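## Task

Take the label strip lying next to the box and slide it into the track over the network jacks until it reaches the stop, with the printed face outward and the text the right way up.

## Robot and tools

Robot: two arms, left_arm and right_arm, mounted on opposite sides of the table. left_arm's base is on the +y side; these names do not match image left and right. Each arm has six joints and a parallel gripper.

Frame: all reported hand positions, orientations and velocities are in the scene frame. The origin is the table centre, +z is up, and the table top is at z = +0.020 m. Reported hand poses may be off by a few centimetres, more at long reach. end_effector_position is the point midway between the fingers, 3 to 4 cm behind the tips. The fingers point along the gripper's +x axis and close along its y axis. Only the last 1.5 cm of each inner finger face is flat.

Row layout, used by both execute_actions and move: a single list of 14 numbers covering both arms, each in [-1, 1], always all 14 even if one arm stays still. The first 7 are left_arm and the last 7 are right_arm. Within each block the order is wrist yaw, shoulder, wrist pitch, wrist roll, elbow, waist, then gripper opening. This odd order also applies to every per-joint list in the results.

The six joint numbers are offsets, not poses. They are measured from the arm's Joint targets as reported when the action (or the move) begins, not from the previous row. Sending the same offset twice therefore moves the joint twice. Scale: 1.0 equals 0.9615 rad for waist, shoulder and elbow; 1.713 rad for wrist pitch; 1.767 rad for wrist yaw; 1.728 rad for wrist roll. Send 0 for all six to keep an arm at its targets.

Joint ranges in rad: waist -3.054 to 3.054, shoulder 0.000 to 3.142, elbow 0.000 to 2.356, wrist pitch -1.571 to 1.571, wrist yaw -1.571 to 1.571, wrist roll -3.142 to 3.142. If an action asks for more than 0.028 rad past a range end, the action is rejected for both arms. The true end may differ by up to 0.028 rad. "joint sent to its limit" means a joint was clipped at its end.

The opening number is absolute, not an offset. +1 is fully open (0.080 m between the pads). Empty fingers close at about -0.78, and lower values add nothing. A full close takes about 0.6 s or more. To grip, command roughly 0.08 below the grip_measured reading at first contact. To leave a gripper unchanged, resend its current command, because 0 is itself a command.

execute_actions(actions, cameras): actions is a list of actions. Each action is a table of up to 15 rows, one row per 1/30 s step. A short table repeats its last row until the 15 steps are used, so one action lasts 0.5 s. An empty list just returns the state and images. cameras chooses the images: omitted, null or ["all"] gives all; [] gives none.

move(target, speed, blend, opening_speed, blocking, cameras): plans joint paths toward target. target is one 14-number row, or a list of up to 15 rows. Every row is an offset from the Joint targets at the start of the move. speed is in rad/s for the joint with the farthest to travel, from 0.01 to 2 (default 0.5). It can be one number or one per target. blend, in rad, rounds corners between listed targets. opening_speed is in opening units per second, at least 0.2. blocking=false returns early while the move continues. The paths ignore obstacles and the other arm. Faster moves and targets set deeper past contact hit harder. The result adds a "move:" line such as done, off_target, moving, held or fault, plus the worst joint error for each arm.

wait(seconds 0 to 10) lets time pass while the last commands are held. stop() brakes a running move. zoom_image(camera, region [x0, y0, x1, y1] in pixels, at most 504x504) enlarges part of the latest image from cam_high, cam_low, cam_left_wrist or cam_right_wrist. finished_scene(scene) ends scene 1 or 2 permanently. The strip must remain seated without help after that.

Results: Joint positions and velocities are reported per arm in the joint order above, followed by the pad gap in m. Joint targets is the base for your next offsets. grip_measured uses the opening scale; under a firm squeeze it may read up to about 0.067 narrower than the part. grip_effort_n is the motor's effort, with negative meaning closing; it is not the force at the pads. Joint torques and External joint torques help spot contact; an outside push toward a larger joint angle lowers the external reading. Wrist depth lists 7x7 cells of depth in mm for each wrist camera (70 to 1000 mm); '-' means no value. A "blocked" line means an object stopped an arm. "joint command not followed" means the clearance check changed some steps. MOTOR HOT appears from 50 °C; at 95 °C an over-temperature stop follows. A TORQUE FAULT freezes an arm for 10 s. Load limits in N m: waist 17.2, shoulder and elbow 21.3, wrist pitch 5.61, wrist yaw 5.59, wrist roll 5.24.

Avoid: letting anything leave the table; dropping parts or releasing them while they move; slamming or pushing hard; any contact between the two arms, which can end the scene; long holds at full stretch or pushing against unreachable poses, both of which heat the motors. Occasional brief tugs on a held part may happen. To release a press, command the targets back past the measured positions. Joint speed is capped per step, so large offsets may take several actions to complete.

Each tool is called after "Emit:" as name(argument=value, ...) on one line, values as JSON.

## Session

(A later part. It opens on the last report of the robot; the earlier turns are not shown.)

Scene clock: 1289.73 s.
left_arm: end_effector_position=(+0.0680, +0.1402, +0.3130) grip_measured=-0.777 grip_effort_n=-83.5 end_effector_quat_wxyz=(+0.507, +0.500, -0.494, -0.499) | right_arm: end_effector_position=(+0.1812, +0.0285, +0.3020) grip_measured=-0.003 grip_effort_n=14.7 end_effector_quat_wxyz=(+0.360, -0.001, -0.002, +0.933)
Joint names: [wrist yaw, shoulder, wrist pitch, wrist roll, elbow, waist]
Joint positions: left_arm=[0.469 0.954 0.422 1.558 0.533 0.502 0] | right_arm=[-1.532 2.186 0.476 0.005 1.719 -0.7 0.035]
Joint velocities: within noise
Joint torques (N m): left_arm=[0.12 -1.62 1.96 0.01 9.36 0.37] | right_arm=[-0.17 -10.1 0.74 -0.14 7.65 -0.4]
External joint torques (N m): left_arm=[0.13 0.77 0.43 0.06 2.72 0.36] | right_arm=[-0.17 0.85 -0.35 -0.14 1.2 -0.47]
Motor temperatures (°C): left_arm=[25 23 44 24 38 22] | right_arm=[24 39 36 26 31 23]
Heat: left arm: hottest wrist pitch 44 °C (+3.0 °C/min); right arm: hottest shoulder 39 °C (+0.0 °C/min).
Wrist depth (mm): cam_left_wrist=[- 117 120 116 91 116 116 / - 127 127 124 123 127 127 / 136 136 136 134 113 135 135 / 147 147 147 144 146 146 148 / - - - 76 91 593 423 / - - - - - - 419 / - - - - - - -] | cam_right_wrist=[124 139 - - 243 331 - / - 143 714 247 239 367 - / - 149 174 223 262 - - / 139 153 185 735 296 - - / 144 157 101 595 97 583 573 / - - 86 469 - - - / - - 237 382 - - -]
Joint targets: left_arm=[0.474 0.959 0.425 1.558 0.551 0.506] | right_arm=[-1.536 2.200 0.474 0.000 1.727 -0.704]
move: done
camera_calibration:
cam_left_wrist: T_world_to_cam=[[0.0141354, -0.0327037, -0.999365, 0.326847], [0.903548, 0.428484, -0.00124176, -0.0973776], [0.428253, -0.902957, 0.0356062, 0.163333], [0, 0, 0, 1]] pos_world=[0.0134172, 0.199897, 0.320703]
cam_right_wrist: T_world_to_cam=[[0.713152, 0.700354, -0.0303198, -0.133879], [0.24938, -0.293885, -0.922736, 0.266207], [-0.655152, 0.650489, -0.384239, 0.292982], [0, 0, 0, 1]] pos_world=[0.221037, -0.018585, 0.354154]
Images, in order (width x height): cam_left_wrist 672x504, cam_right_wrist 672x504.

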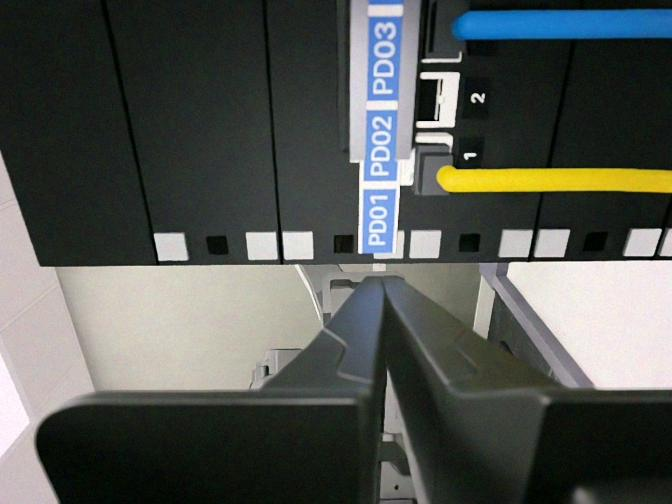

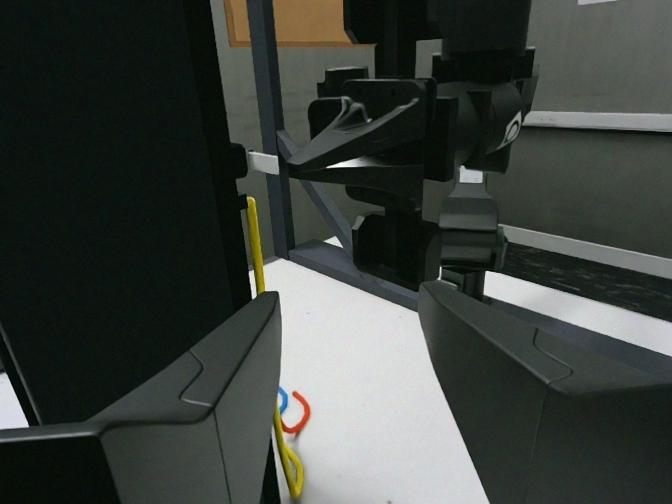

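Emit:
move(target=[-0.0283, -0.0333, -0.0107, 0, 0, -0.0520, -0.85, 0, 0, 0, 0, 0, 0, 0], speed=0.06, cameras=["cam_left_wrist","cam_right_wrist"])

Emit:
zoom_image(camera="cam_left_wrist", region=[320, 180, 450, 320])

Emit:
zoom_image(camera="cam_right_wrist", region=[226, 134, 316, 204])

Scene clock: 1309.77 s.
left_arm: end_effector_position=(+0.0597, +0.1397, +0.3157) grip_measured=-0.777 grip_effort_n=-83.5 end_effector_quat_wxyz=(+0.507, +0.499, -0.495, -0.498) | right_arm: end_effector_position=(+0.1812, +0.0285, +0.3020) grip_measured=-0.003 grip_effort_n=14.7 end_effector_quat_wxyz=(+0.360, -0.001, -0.002, +0.933)
Joint names: [wrist yaw, shoulder, wrist pitch, wrist roll, elbow, waist]
Joint positions: left_arm=[0.429 0.935 0.407 1.558 0.534 0.461 0] | right_arm=[-1.532 2.186 0.476 0.005 1.719 -0.7 0.035]
Joint velocities: within noise
Joint torques (N m): left_arm=[-0.18 -3.2 1.72 0 9.31 -0.36] | right_arm=[-0.16 -10.16 0.75 -0.13 7.61 -0.31]
External joint torques (N m): left_arm=[-0.18 -0.91 0.17 0.05 2.63 -0.34] | right_arm=[-0.17 0.59 -0.32 -0.14 1.27 -0.3]
Motor temperatures (°C): left_arm=[25 22 46 24 42 22] | right_arm=[24 39 36 26 32 23]
Heat: left arm: hottest wrist pitch 46 °C (+4.0 °C/min); right arm: hottest shoulder 39 °C (+0.0 °C/min).
Wrist depth (mm): cam_left_wrist=[- 118 118 115 84 117 117 / - 126 126 125 99 126 126 / 136 136 136 134 111 134 134 / 146 146 146 146 146 147 147 / - - - 76 91 607 430 / - - - - - - 434 / - - - - - - -] | cam_right_wrist=[124 139 - 296 282 - - / - 143 712 240 259 - - / - 149 213 266 293 - - / 138 154 184 729 516 - - / 144 157 101 611 97 575 572 / - - 86 462 - - - / - - 236 385 - - -]
Joint targets: left_arm=[0.424 0.926 0.407 1.558 0.551 0.457] | right_arm=[-1.536 2.200 0.474 0.000 1.727 -0.704]
move: done
camera_calibration:
cam_left_wrist: T_world_to_cam=[[0.0158453, -0.036534, -0.999207, 0.33004], [0.903877, 0.42779, -0.00130775, -0.0896324], [0.427498, -0.90314, 0.0398007, 0.165068], [0, 0, 0, 1]] pos_world=[0.00522097, 0.199481, 0.323091]
cam_right_wrist: T_world_to_cam=[[0.713152, 0.700354, -0.0303198, -0.133879], [0.24938, -0.293885, -0.922736, 0.266207], [-0.655152, 0.650489, -0.384239, 0.292982], [0, 0, 0, 1]] pos_world=[0.221037, -0.018585, 0.354154]
Images, in order (width x height): cam_left_wrist 672x504, cam_right_wrist 672x504.

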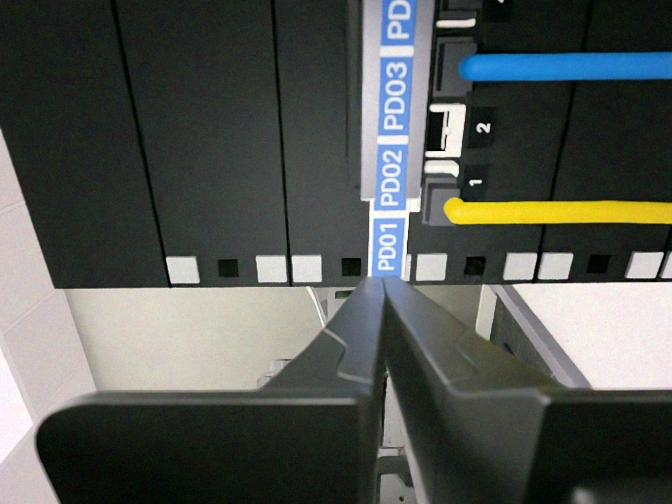

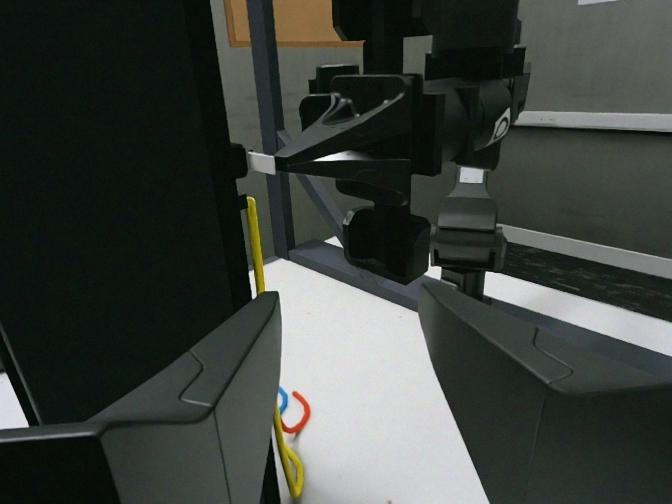

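Scaled by 3.600.

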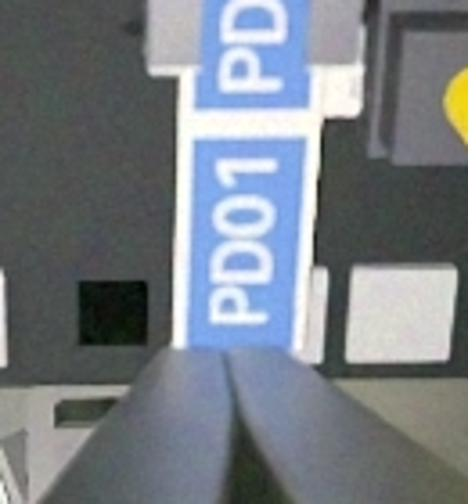

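Scaled by 5.600.

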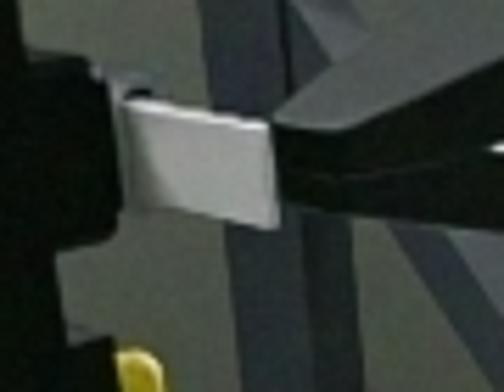

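Emit:
move(target=[[0, 0, 0, 0, -0.0302, 0, -0.85, 0, 0, 0, 0, 0, 0, 0], [-0.0286, -0.0204, -0.0067, 0, -0.0387, -0.0526, -0.85, 0, 0, 0, 0, 0, 0, 0]], speed=0.06, cameras=["cam_left_wrist","cam_right_wrist"])

Emit:
zoom_image(camera="cam_left_wrist", region=[320, 180, 450, 320])

Emit:
zoom_image(camera="cam_right_wrist", region=[226, 134, 316, 204])

Scene clock: 1328.70 s.
left_arm: end_effector_position=(+0.0512, +0.1399, +0.3156) grip_measured=-0.777 grip_effort_n=-83.5 end_effector_quat_wxyz=(+0.509, +0.500, -0.494, -0.497) | right_arm: end_effector_position=(+0.1812, +0.0285, +0.3020) grip_measured=-0.003 grip_effort_n=14.7 end_effector_quat_wxyz=(+0.360, -0.001, -0.002, +0.933)
Joint names: [wrist yaw, shoulder, wrist pitch, wrist roll, elbow, waist]
Joint positions: left_arm=[0.375 0.914 0.395 1.558 0.525 0.413 0] | right_arm=[-1.532 2.186 0.476 0.005 1.719 -0.7 0.035]
Joint velocities: within noise
Joint torques (N m): left_arm=[-0.08 -2.97 1.75 0 5.81 -0.56] | right_arm=[-0.15 -10.16 0.74 -0.15 7.58 -0.33]
External joint torques (N m): left_arm=[-0.08 -0.75 0.18 0.05 -0.91 -0.56] | right_arm=[-0.15 0.72 -0.34 -0.16 1.18 -0.4]
Motor temperatures (°C): left_arm=[25 23 44 24 44 22] | right_arm=[24 39 36 26 32 23]
Heat: left arm: hottest elbow 44 °C (+8.0 °C/min); right arm: hottest shoulder 39 °C (+0.0 °C/min).
Wrist depth (mm): cam_left_wrist=[- 117 118 116 82 117 118 / - 126 126 125 99 128 123 / 136 136 136 132 129 136 136 / 147 147 147 147 147 147 147 / - - - 76 91 574 411 / - - - - - - 431 / - - - - - - -] | cam_right_wrist=[123 139 - 262 290 - - / - 143 700 240 275 - - / - 149 216 267 515 - - / 138 153 185 713 516 - - / 144 157 101 604 97 582 572 / - - 86 467 - - - / - - 235 381 - - -]
Joint targets: left_arm=[0.373 0.907 0.396 1.558 0.513 0.406] | right_arm=[-1.536 2.200 0.474 0.000 1.727 -0.704]
move: done
camera_calibration:
cam_left_wrist: T_world_to_cam=[[0.0160651, -0.0372726, -0.999176, 0.330146], [0.901415, 0.432953, -0.00165733, -0.0825147], [0.432658, -0.900646, 0.0405535, 0.168014], [0, 0, 0, 1]] pos_world=[-0.00361662, 0.199352, 0.322924]
cam_right_wrist: T_world_to_cam=[[0.713152, 0.700354, -0.0303198, -0.133879], [0.24938, -0.293885, -0.922736, 0.266207], [-0.655152, 0.650489, -0.384239, 0.292982], [0, 0, 0, 1]] pos_world=[0.221037, -0.018585, 0.354154]
Images, in order (width x height): cam_left_wrist 672x504, cam_right_wrist 672x504.

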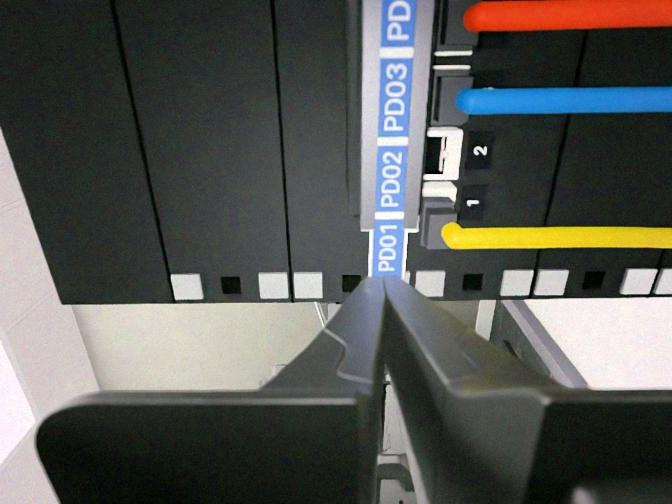

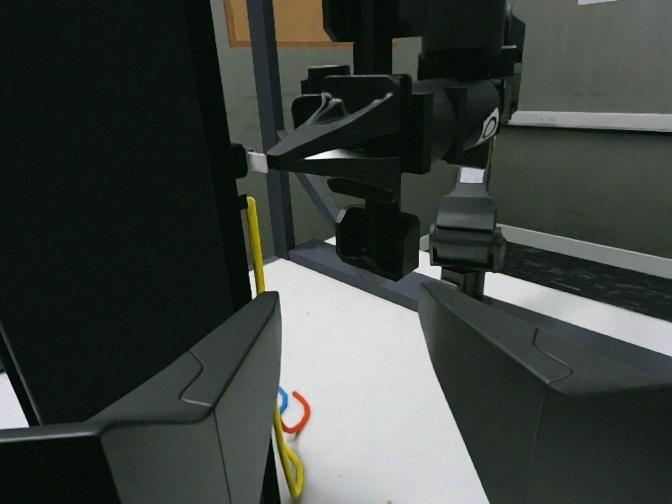

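Scaled by 3.600.

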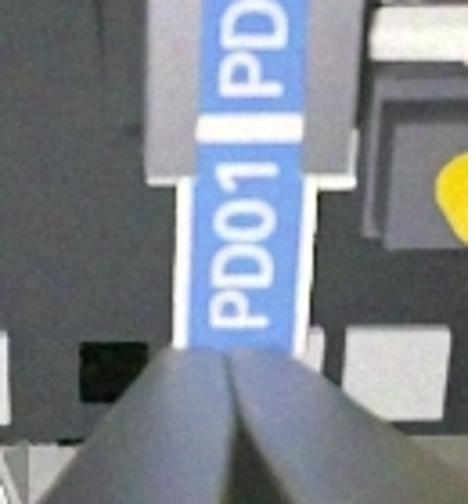

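Scaled by 5.600.

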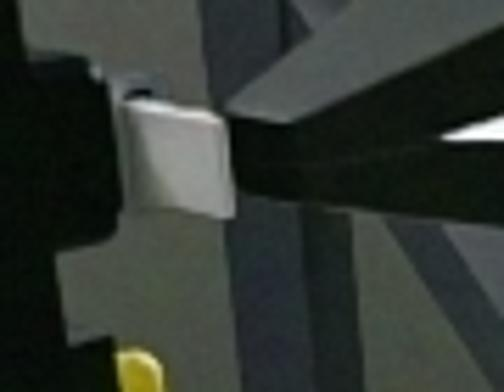

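Emit:
move(target=[-0.0300, -0.0175, -0.0044, 0, -0.0096, -0.0562, -0.85, 0, 0, 0, 0, 0, 0, 0], speed=0.05, cameras=["cam_left_wrist","cam_right_wrist"])

Emit:
zoom_image(camera="cam_left_wrist", region=[320, 180, 450, 320])

Emit:
zoom_image(camera="cam_right_wrist", region=[226, 134, 316, 204])

Scene clock: 1341.30 s.
left_arm: end_effector_position=(+0.0422, +0.1401, +0.3155) grip_measured=-0.777 grip_effort_n=-83.5 end_effector_quat_wxyz=(+0.510, +0.501, -0.494, -0.495) | right_arm: end_effector_position=(+0.1812, +0.0285, +0.3020) grip_measured=-0.003 grip_effort_n=14.7 end_effector_quat_wxyz=(+0.360, -0.001, -0.002, +0.933)
Joint names: [wrist yaw, shoulder, wrist pitch, wrist roll, elbow, waist]
Joint positions: left_arm=[0.32 0.895 0.388 1.558 0.516 0.362 0] | right_arm=[-1.532 2.186 0.476 0.005 1.719 -0.7 0.035]
Joint velocities: within noise
Joint torques (N m): left_arm=[-0.01 -2.59 1.74 0 5.84 -0.82] | right_arm=[-0.16 -10.16 0.74 -0.15 7.64 -0.3]
External joint torques (N m): left_arm=[-0.01 -0.52 0.19 0.05 -0.82 -0.82] | right_arm=[-0.17 0.85 -0.35 -0.16 1.15 -0.15]
Motor temperatures (°C): left_arm=[25 23 43 24 41 22] | right_arm=[24 39 36 26 32 23]
Heat: left arm: hottest wrist pitch 43 °C (+0.0 °C/min); right arm: hottest shoulder 39 °C (+0.0 °C/min).
Wrist depth (mm): cam_left_wrist=[- 118 118 116 89 114 115 / - 126 126 125 99 125 125 / 136 136 136 132 131 136 136 / 148 147 147 148 129 145 145 / - - 156 76 91 549 392 / - - - - - - 429 / - - - - - - -] | cam_right_wrist=[124 139 - 262 300 - - / - 143 686 245 289 - - / - 149 219 271 527 - - / 138 154 184 669 536 - - / 143 157 101 612 97 581 575 / - - 86 465 - - - / - - 238 382 - - -]
Joint targets: left_arm=[0.320 0.890 0.388 1.558 0.504 0.352] | right_arm=[-1.536 2.200 0.474 0.000 1.727 -0.704]
move: done
camera_calibration:
cam_left_wrist: T_world_to_cam=[[0.0166379, -0.0394959, -0.999081, 0.330419], [0.899758, 0.436382, -0.00226736, -0.0746], [0.436071, -0.898894, 0.0427973, 0.170987], [0, 0, 0, 1]] pos_world=[-0.0129378, 0.199303, 0.322629]
cam_right_wrist: T_world_to_cam=[[0.713152, 0.700354, -0.0303198, -0.133879], [0.24938, -0.293885, -0.922736, 0.266207], [-0.655152, 0.650489, -0.384239, 0.292982], [0, 0, 0, 1]] pos_world=[0.221037, -0.018585, 0.354154]
Images, in order (width x height): cam_left_wrist 672x504, cam_right_wrist 672x504.

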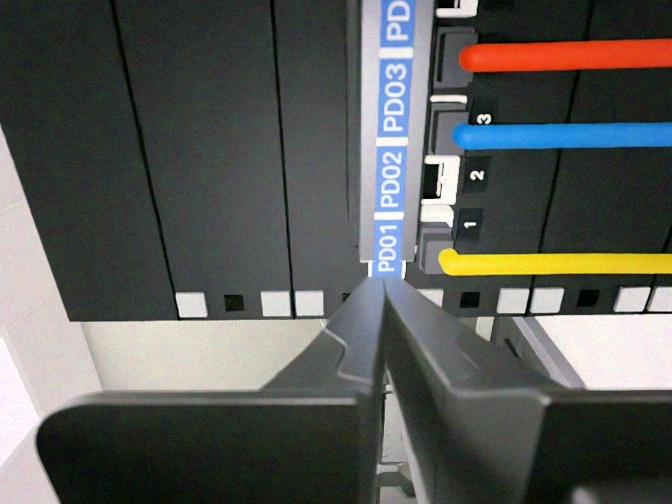

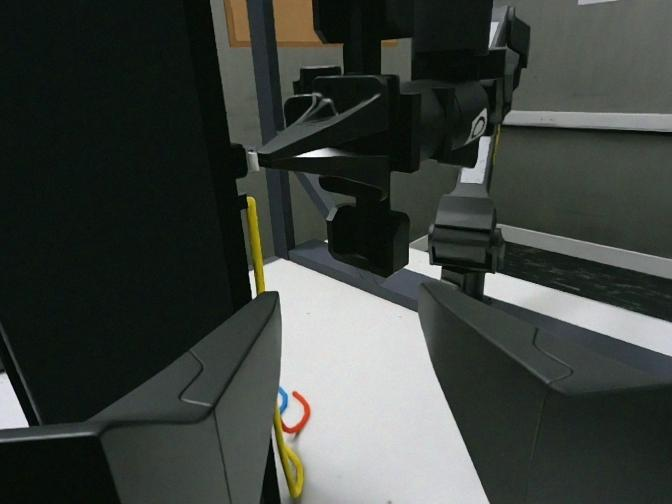

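Scaled by 3.600.

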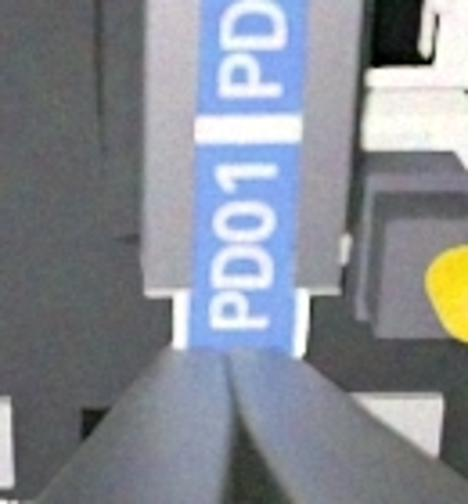

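Scaled by 5.600.

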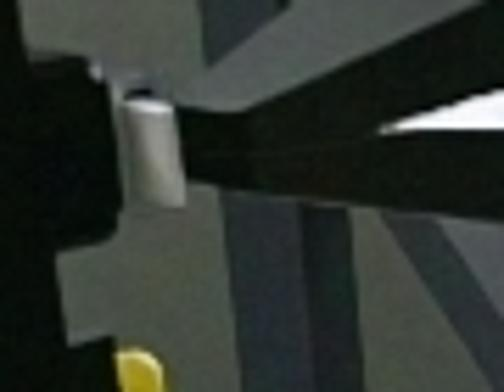

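Emit:
move(target=[-0.0122, -0.0069, -0.0007, 0, -0.0056, -0.0238, -0.85, 0, 0, 0, 0, 0, 0, 0], speed=0.04, cameras=["cam_left_wrist","cam_right_wrist"])

Emit:
zoom_image(camera="cam_left_wrist", region=[320, 180, 450, 320])

Emit:
zoom_image(camera="cam_right_wrist", region=[226, 134, 316, 204])

Scene clock: 1351.13 s.
left_arm: end_effector_position=(+0.0379, +0.1402, +0.3153) grip_measured=-0.777 grip_effort_n=-83.5 end_effector_quat_wxyz=(+0.510, +0.500, -0.495, -0.494) | right_arm: end_effector_position=(+0.1812, +0.0285, +0.3020) grip_measured=-0.003 grip_effort_n=14.7 end_effector_quat_wxyz=(+0.360, -0.001, -0.002, +0.933)
Joint names: [wrist yaw, shoulder, wrist pitch, wrist roll, elbow, waist]
Joint positions: left_arm=[0.298 0.887 0.387 1.558 0.511 0.339 0] | right_arm=[-1.532 2.186 0.476 0.005 1.719 -0.7 0.035]
Joint velocities: within noise
Joint torques (N m): left_arm=[0 -2.39 1.72 0 5.8 -0.81] | right_arm=[-0.17 -10.14 0.76 -0.16 7.68 -0.34]
External joint torques (N m): left_arm=[0 -0.37 0.16 0.05 -0.88 -0.82] | right_arm=[-0.17 0.77 -0.33 -0.17 1.26 -0.34]
Motor temperatures (°C): left_arm=[25 23 42 24 39 22] | right_arm=[24 39 36 26 32 23]
Heat: left arm: hottest wrist pitch 42 °C (-2.0 °C/min); right arm: hottest shoulder 39 °C (+0.0 °C/min).
Wrist depth (mm): cam_left_wrist=[- 118 118 117 84 118 116 / - 127 127 125 101 126 126 / 137 136 136 132 111 138 136 / 148 147 148 145 124 145 144 / - 161 157 76 91 160 161 / - - - - - - 432 / - - - - - - -] | cam_right_wrist=[124 139 - 269 303 - - / - 143 321 247 294 - - / - 149 219 272 541 - - / 138 153 184 677 561 - - / 144 157 101 610 97 581 578 / - - 86 460 - - - / - - 237 383 - - -]
Joint targets: left_arm=[0.299 0.883 0.387 1.558 0.499 0.329] | right_arm=[-1.536 2.200 0.474 0.000 1.727 -0.704]
move: done
camera_calibration:
cam_left_wrist: T_world_to_cam=[[0.0170255, -0.0413798, -0.998998, 0.330533], [0.900093, 0.43569, -0.00270701, -0.0706151], [0.435366, -0.899145, 0.0446635, 0.172446], [0, 0, 0, 1]] pos_world=[-0.0171445, 0.199498, 0.322308]
cam_right_wrist: T_world_to_cam=[[0.713152, 0.700354, -0.0303198, -0.133879], [0.24938, -0.293885, -0.922736, 0.266207], [-0.655152, 0.650489, -0.384239, 0.292982], [0, 0, 0, 1]] pos_world=[0.221037, -0.018585, 0.354154]
Images, in order (width x height): cam_left_wrist 672x504, cam_right_wrist 672x504.

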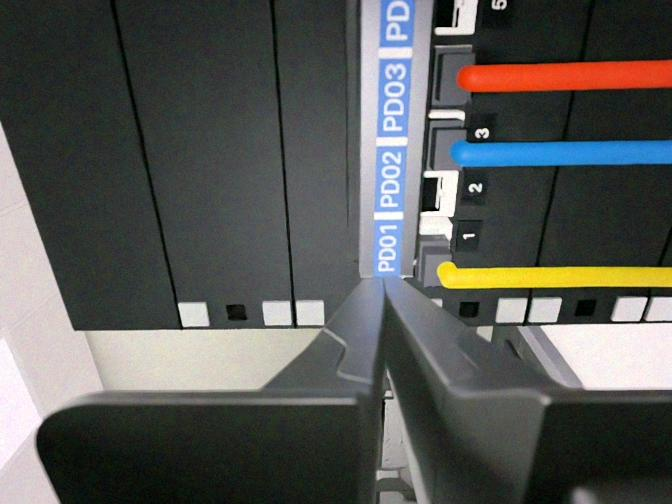

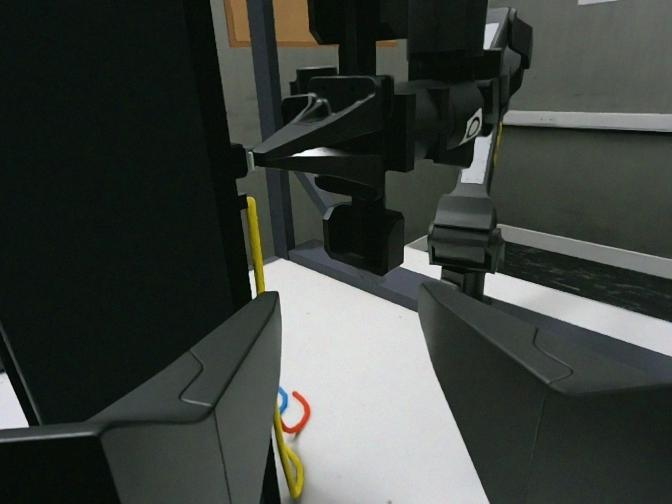

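Scaled by 3.600.

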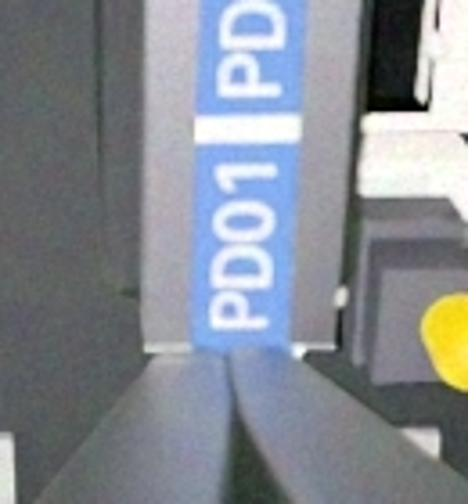

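Scaled by 5.600.

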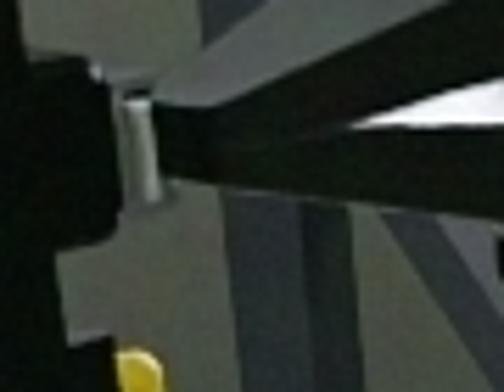

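Emit:
move(target=[-0.0045, -0.0025, 0, 0, -0.002, -0.0088, -0.85, 0, 0, 0, 0, 0, 0, 0], speed=0.03, cameras=["cam_left_wrist","cam_right_wrist"])

Emit:
zoom_image(camera="cam_left_wrist", region=[330, 210, 430, 310])

Scene clock: 1356.63 s.
left_arm: end_effector_position=(+0.0370, +0.1403, +0.3153) grip_measured=-0.777 grip_effort_n=-83.5 end_effector_quat_wxyz=(+0.511, +0.501, -0.494, -0.494) | right_arm: end_effector_position=(+0.1812, +0.0285, +0.3020) grip_measured=-0.003 grip_effort_n=14.2 end_effector_quat_wxyz=(+0.360, -0.001, -0.002, +0.933)
Joint names: [wrist yaw, shoulder, wrist pitch, wrist roll, elbow, waist]
Joint positions: left_arm=[0.288 0.885 0.387 1.558 0.509 0.332 0] | right_arm=[-1.532 2.186 0.476 0.005 1.719 -0.7 0.035]
Joint velocities: within noise
Joint torques (N m): left_arm=[0.06 -2.41 1.71 0 5.75 -0.9] | right_arm=[-0.15 -10.14 0.75 -0.14 7.64 -0.32]
External joint torques (N m): left_arm=[0.06 -0.32 0.11 0.05 -1.04 -0.89] | right_arm=[-0.16 0.88 -0.35 -0.14 1.16 -0.39]
Motor temperatures (°C): left_arm=[25 23 42 24 39 22] | right_arm=[24 39 36 26 32 23]
Heat: left arm: hottest wrist pitch 42 °C (-3.0 °C/min); right arm: hottest shoulder 39 °C (+0.0 °C/min).
Wrist depth (mm): cam_left_wrist=[- 118 118 116 84 118 116 / - 126 127 125 99 126 126 / 137 136 136 132 111 138 136 / 148 148 147 145 128 145 145 / - 162 157 76 90 160 161 / - - - - - - 426 / - - - - - - -] | cam_right_wrist=[124 139 - 269 302 - - / - 143 320 247 294 - - / - 149 220 269 545 - - / 139 153 185 664 556 - - / 144 158 101 596 97 575 564 / - - 86 468 - - - / - - 236 386 - - -]
Joint targets: left_arm=[0.291 0.881 0.387 1.558 0.497 0.321] | right_arm=[-1.536 2.200 0.474 0.000 1.727 -0.704]
move: done
camera_calibration:
cam_left_wrist: T_world_to_cam=[[0.0172692, -0.0420927, -0.998964, 0.330605], [0.898927, 0.43809, -0.00291963, -0.0700405], [0.437759, -0.897945, 0.0454037, 0.172396], [0, 0, 0, 1]] pos_world=[-0.0182158, 0.199402, 0.322231]
cam_right_wrist: T_world_to_cam=[[0.713152, 0.700354, -0.0303198, -0.133879], [0.24938, -0.293885, -0.922736, 0.266207], [-0.655152, 0.650489, -0.384239, 0.292982], [0, 0, 0, 1]] pos_world=[0.221037, -0.018585, 0.354154]
Images, in order (width x height): cam_left_wrist 672x504, cam_right_wrist 672x504.

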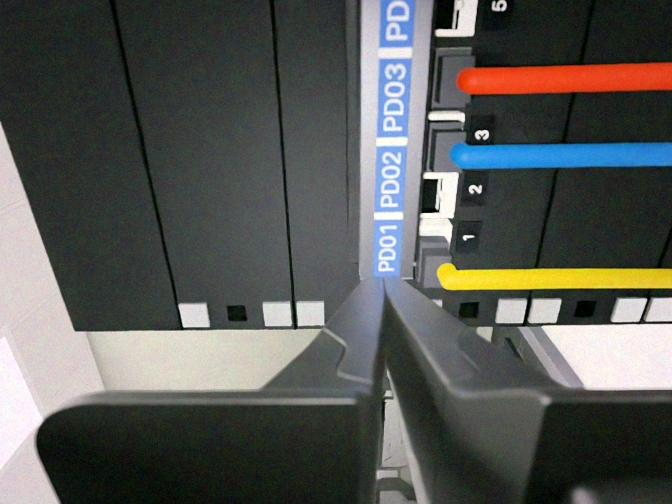

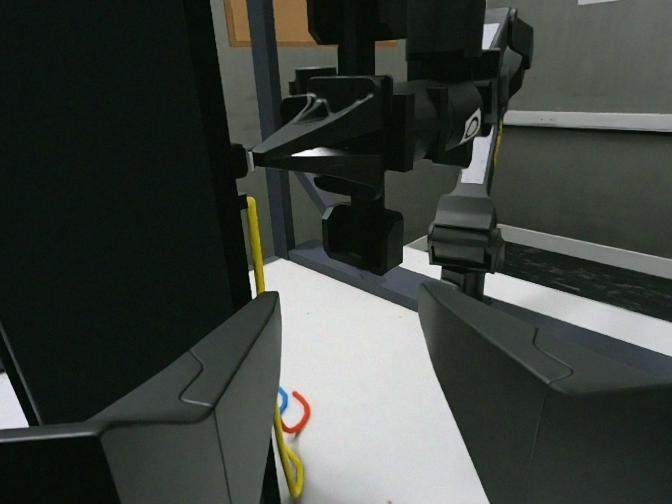

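Scaled by 5.040.

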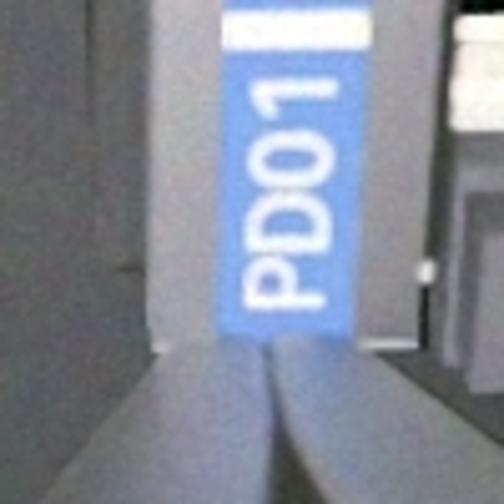

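Emit:
move(target=[-0.0045, -0.0025, 0, 0, -0.002, -0.0104, -0.85, 0, 0, 0, 0, 0, 0, 0], speed=0.03, cameras=["cam_left_wrist"])

Emit:
zoom_image(camera="cam_left_wrist", region=[330, 210, 430, 310])

Scene clock: 1361.37 s.
left_arm: end_effector_position=(+0.0362, +0.1402, +0.3151) grip_measured=-0.777 grip_effort_n=-83.5 end_effector_quat_wxyz=(+0.512, +0.502, -0.493, -0.493) | right_arm: end_effector_position=(+0.1812, +0.0285, +0.3020) grip_measured=-0.003 grip_effort_n=14.7 end_effector_quat_wxyz=(+0.360, -0.001, -0.002, +0.933)
Joint names: [wrist yaw, shoulder, wrist pitch, wrist roll, elbow, waist]
Joint positions: left_arm=[0.277 0.883 0.387 1.558 0.508 0.324 0] | right_arm=[-1.532 2.186 0.476 0.005 1.719 -0.7 0.035]
Joint velocities: within noise
Joint torques (N m): left_arm=[0.14 -2.47 1.73 0 5.67 -1.05] | right_arm=[-0.16 -10.13 0.75 -0.16 7.65 -0.36]
External joint torques (N m): left_arm=[0.14 -0.38 0.12 0.05 -1.1 -1.05] | right_arm=[-0.18 0.65 -0.33 -0.16 1.28 -0.35]
Motor temperatures (°C): left_arm=[25 23 42 24 38 22] | right_arm=[24 39 36 26 32 23]
Heat: left arm: hottest wrist pitch 42 °C (-3.0 °C/min); right arm: hottest shoulder 39 °C (+0.0 °C/min).
Wrist depth (mm): cam_left_wrist=[- 118 118 116 82 117 116 / - 126 127 125 100 126 126 / 137 136 137 132 111 138 136 / 148 148 148 146 129 145 145 / - 162 157 76 91 161 161 / - - - - - - 437 / - - - - - - -] | cam_right_wrist=[124 139 - 268 301 - - / - 143 325 249 296 - - / - 149 219 267 540 - - / 138 153 184 664 559 - - / 144 157 101 611 97 591 576 / - - 86 468 - - - / - - 237 385 - - -]
Joint targets: left_arm=[0.283 0.878 0.387 1.558 0.495 0.311] | right_arm=[-1.536 2.200 0.474 0.000 1.727 -0.704]
move: done
camera_calibration:
cam_left_wrist: T_world_to_cam=[[0.0174189, -0.0424302, -0.998948, 0.330517], [0.897249, 0.441514, -0.0031077, -0.0696921], [0.441181, -0.896251, 0.0457611, 0.17225], [0, 0, 0, 1]] pos_world=[-0.0192196, 0.199173, 0.32207]
Images, in order (width x height): cam_left_wrist 672x504.

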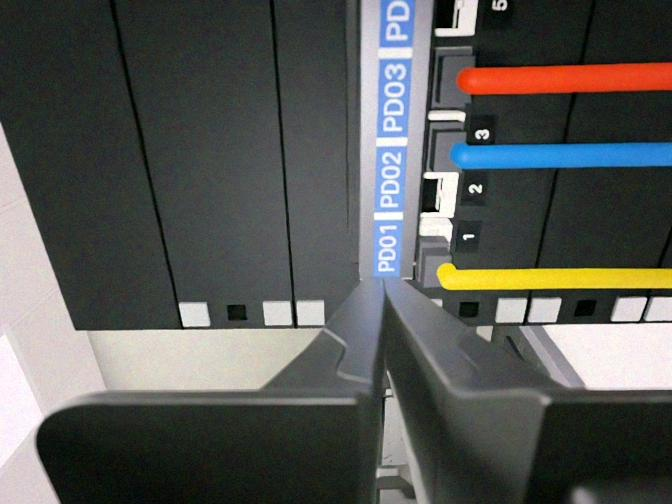

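Scaled by 5.040.

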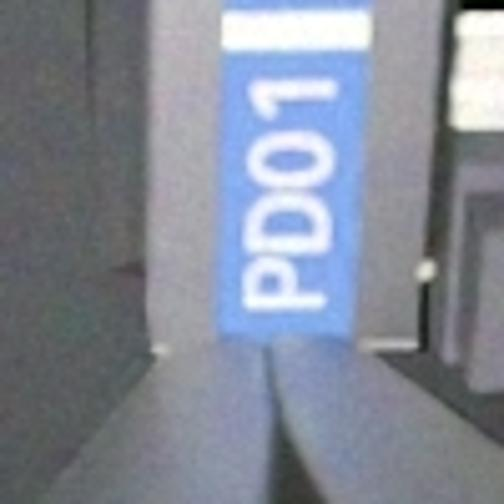

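Emit:
move(target=[[0.01245, 0, 0, 0, 0, 0.02496, -0.85, 0, 0, 0, 0, 0, 0, 0], [0.0586, -0.1388, -0.0738, 0, -0.0239, 0.1131, -0.85, 0, 0, 0, 0, 0, 0, 0], [-0.0951, -0.3141, -0.1609, 0, -0.0437, -0.1695, -0.85, 0, 0, 0, 0, 0, 0, 0]], speed=[0.05, 0.15, 0.25], blend=[0.004, 0.03, 0], cameras=["cam_left_wrist", "cam_high"])

Scene clock: 1414.80 s.
left_arm: end_effector_position=(-0.0016, +0.1858, +0.3171) grip_measured=-0.777 grip_effort_n=-83.5 end_effector_quat_wxyz=(+0.505, +0.501, -0.492, -0.502) | right_arm: end_effector_position=(+0.1812, +0.0285, +0.3020) grip_measured=-0.003 grip_effort_n=14.2 end_effector_quat_wxyz=(+0.360, -0.001, -0.002, +0.933)
Joint names: [wrist yaw, shoulder, wrist pitch, wrist roll, elbow, waist]
Joint positions: left_arm=[0.12 0.582 0.111 1.558 0.465 0.152 0] | right_arm=[-1.532 2.186 0.476 0.005 1.719 -0.7 0.035]
Joint velocities: within noise
Joint torques (N m): left_arm=[-0.2 -1.09 1.83 0 5.92 -0.34] | right_arm=[-0.16 -10.19 0.75 -0.15 7.65 -0.3]
External joint torques (N m): left_arm=[-0.21 -0.53 0.24 0.05 -0.76 -0.33] | right_arm=[-0.16 0.75 -0.34 -0.15 1.21 -0.37]
Motor temperatures (°C): left_arm=[25 22 41 24 36 22] | right_arm=[24 39 36 26 32 23]
Heat: left arm: hottest wrist pitch 41 °C (-1.0 °C/min); right arm: hottest shoulder 39 °C (+0.0 °C/min).
Wrist depth (mm): cam_left_wrist=[- 158 158 155 137 158 158 / - 169 169 165 166 170 171 / - 181 182 177 178 181 182 / - 196 196 193 192 198 198 / - 217 210 76 91 214 215 / - - - - - - 432 / - - - - - - -] | cam_right_wrist=[123 139 - 317 363 - - / - 143 705 305 362 620 - / - 149 219 379 - - - / 138 153 185 746 556 - - / 144 157 101 604 97 577 580 / - - 86 468 - - - / - - 238 380 - - -]
Joint targets: left_arm=[0.115 0.576 0.111 1.558 0.453 0.148] | right_arm=[-1.536 2.200 0.474 0.000 1.727 -0.704]
move: done
camera_calibration:
cam_left_wrist: T_world_to_cam=[[0.0124774, -0.0245662, -0.99962, 0.331995], [0.903874, 0.427799, 0.000768909, -0.0545509], [0.427617, -0.90354, 0.0275425, 0.236831], [0, 0, 0, 1]] pos_world=[-0.0561084, 0.245479, 0.325388]
Images, in order (width x height): cam_high 672x504, cam_left_wrist 672x504.

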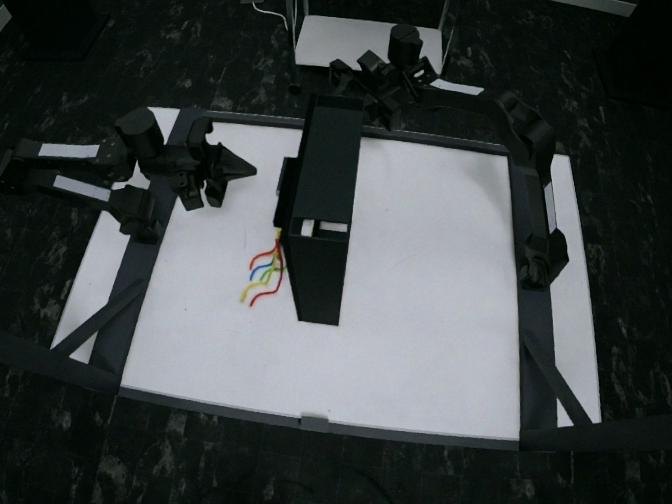

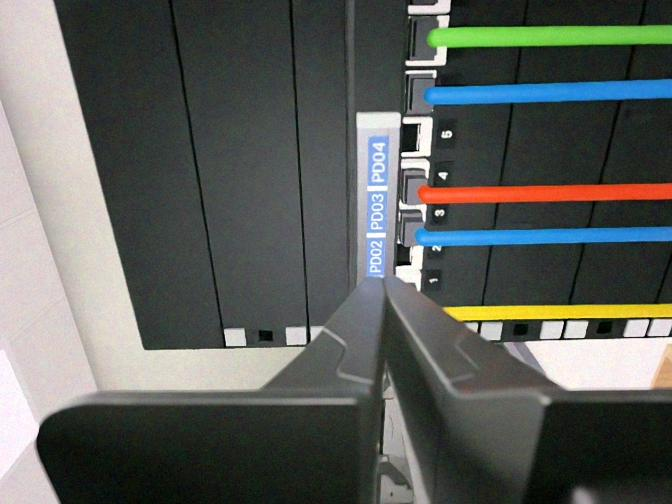

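Emit:
zoom_image(camera="cam_left_wrist", region=[345, 105, 415, 165])

Emit:
zoom_image(camera="cam_left_wrist", region=[340, 105, 420, 285])

Scaled by 7.200.

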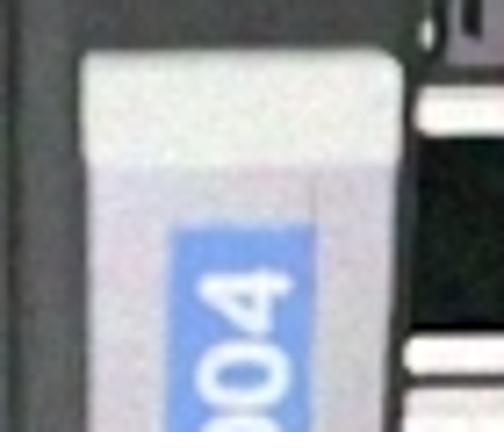

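Scaled by 2.800.

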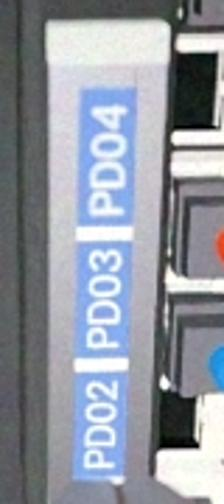

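Emit:
zoom_image(camera="cam_high", region=[160, 110, 310, 220])

Emit:
zoom_image(camera="cam_left_wrist", region=[260, 250, 510, 420])

Scaled by 3.360.

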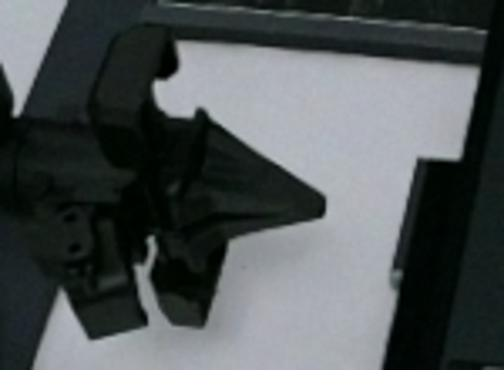

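Scaled by 2.016.

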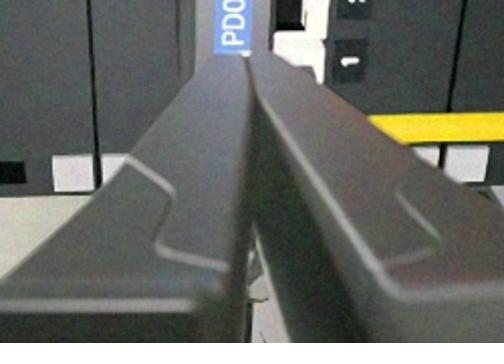

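Emit:
move(target=[[0.4861, 0.2725, 0.0867, 0, 0.1435, 0.6157, 0.02, 0, 0, 0, 0, 0, 0, 0], [0.7960, 0.7327, 0.2207, 0, 0.3651, 0.7676, 0.02, 0, 0, 0, 0, 0, 0, 0]], speed=0.4, blend=[0.05, 0], opening_speed=0.6)

Emit:
zoom_image(camera="cam_right_wrist", region=[216, 124, 356, 224])

Scene clock: 1563.23 s.
left_arm: end_effector_position=(+0.0832, +0.1674, +0.3339) grip_measured=+0.017 grip_effort_n=15.6 end_effector_quat_wxyz=(+0.315, +0.311, -0.630, -0.638) | right_arm: end_effector_position=(+0.1812, +0.0285, +0.3020) grip_measured=-0.003 grip_effort_n=14.7 end_effector_quat_wxyz=(+0.360, -0.001, -0.002, +0.933)
Joint names: [wrist yaw, shoulder, wrist pitch, wrist roll, elbow, waist]
Joint positions: left_arm=[1.516 1.274 0.487 1.558 0.788 0.882 0.036] | right_arm=[-1.532 2.186 0.476 0.005 1.719 -0.7 0.035]
Joint velocities: within noise
Joint torques (N m): left_arm=[0.15 -2.97 1.23 0 8.51 0.3] | right_arm=[-0.16 -10.09 0.77 -0.15 7.64 -0.38]
External joint torques (N m): left_arm=[0.15 0.92 0.24 0.05 2.47 0.3] | right_arm=[-0.17 0.73 -0.31 -0.15 1.26 -0.37]
Motor temperatures (°C): left_arm=[25 22 45 24 34 22] | right_arm=[24 39 35 26 32 23]
Heat: left arm: hottest wrist pitch 45 °C (-1.0 °C/min); right arm: hottest shoulder 39 °C (+0.0 °C/min).
Wrist depth (mm): cam_left_wrist=[- - 216 215 174 210 212 / - 793 206 205 167 204 204 / - - 197 196 163 193 193 / - 192 189 187 180 186 184 / - 185 77 179 178 180 181 / - - - 540 - 79 - / - - - 413 294 - -] | cam_right_wrist=[123 139 - - 201 209 224 / - 143 731 - 306 216 216 / - 149 218 - 226 - - / 138 153 185 794 676 - - / 143 157 101 599 97 580 576 / - - 86 464 - - - / - - 238 384 - - -]
Joint targets: left_arm=[1.521 1.281 0.489 1.558 0.804 0.886] | right_arm=[-1.536 2.200 0.474 0.000 1.727 -0.704]
move: done
camera_calibration:
cam_left_wrist: T_world_to_cam=[[-0.00793056, -0.0336636, -0.999402, 0.35034], [0.974931, -0.222506, -0.000241552, -0.0200366], [-0.222365, -0.97435, 0.0345843, 0.24704], [0, 0, 0, 1]] pos_world=[0.0772456, 0.248039, 0.341582]
cam_right_wrist: T_world_to_cam=[[0.713152, 0.700354, -0.0303198, -0.133879], [0.24938, -0.293885, -0.922736, 0.266207], [-0.655152, 0.650489, -0.384239, 0.292982], [0, 0, 0, 1]] pos_world=[0.221037, -0.018585, 0.354154]

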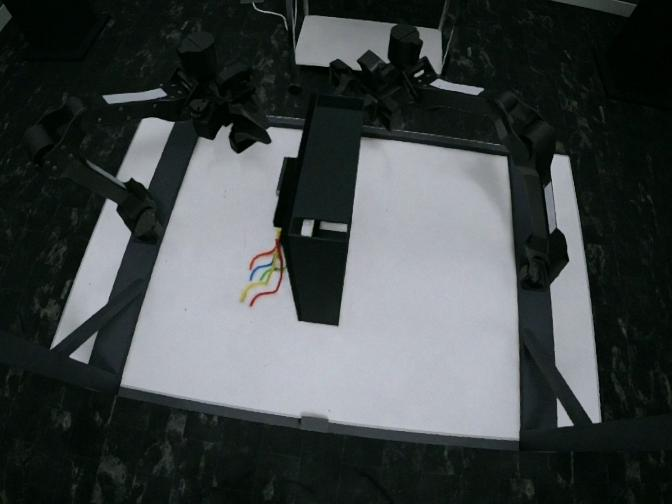

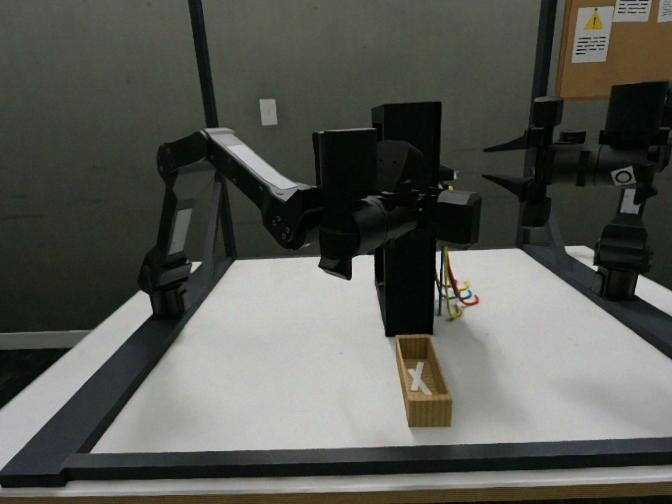

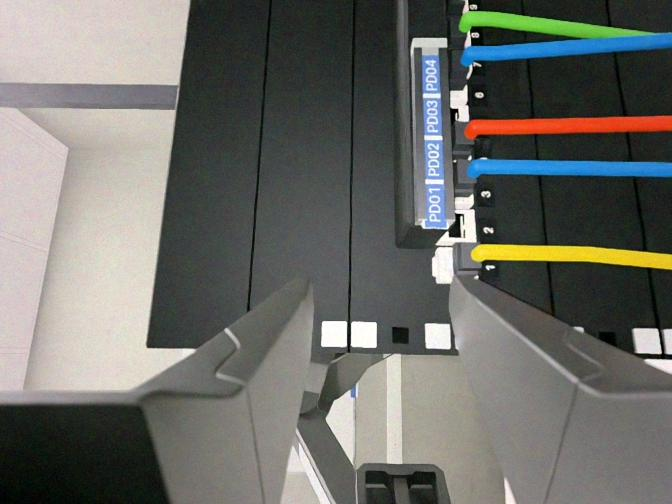

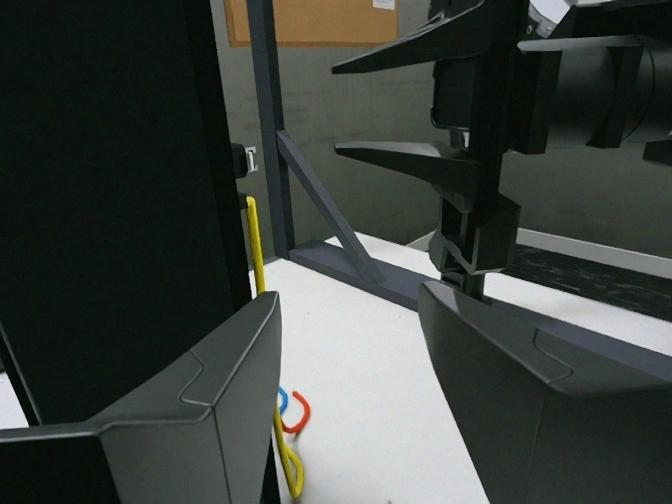

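Scaled by 3.600.

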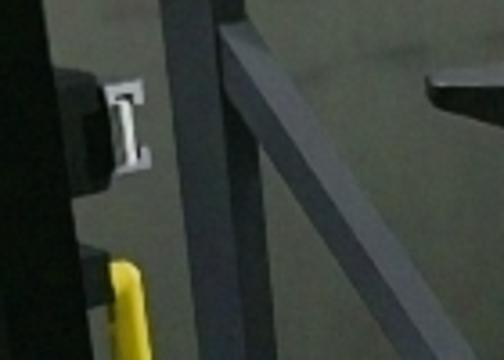

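Emit:
zoom_image(camera="cam_right_wrist", region=[232, 138, 276, 178])

Emit:
zoom_image(camera="cam_left_wrist", region=[395, 25, 475, 285])

Emit:
zoom_image(camera="cam_left_wrist", region=[400, 200, 470, 260])

Scaled by 11.455.

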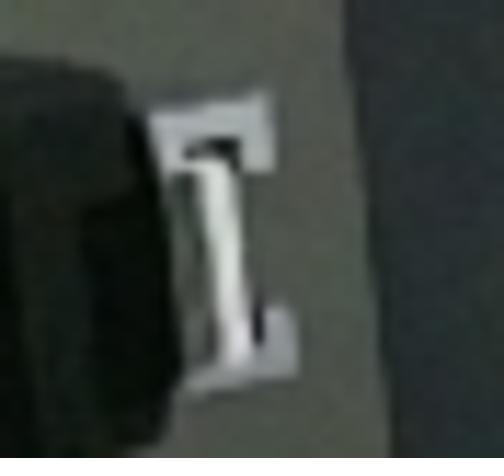

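Scaled by 1.938.

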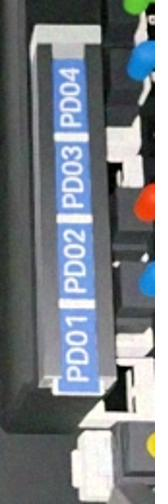

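Scaled by 7.200.

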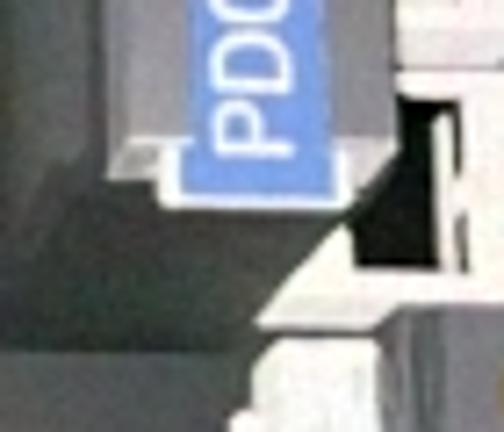

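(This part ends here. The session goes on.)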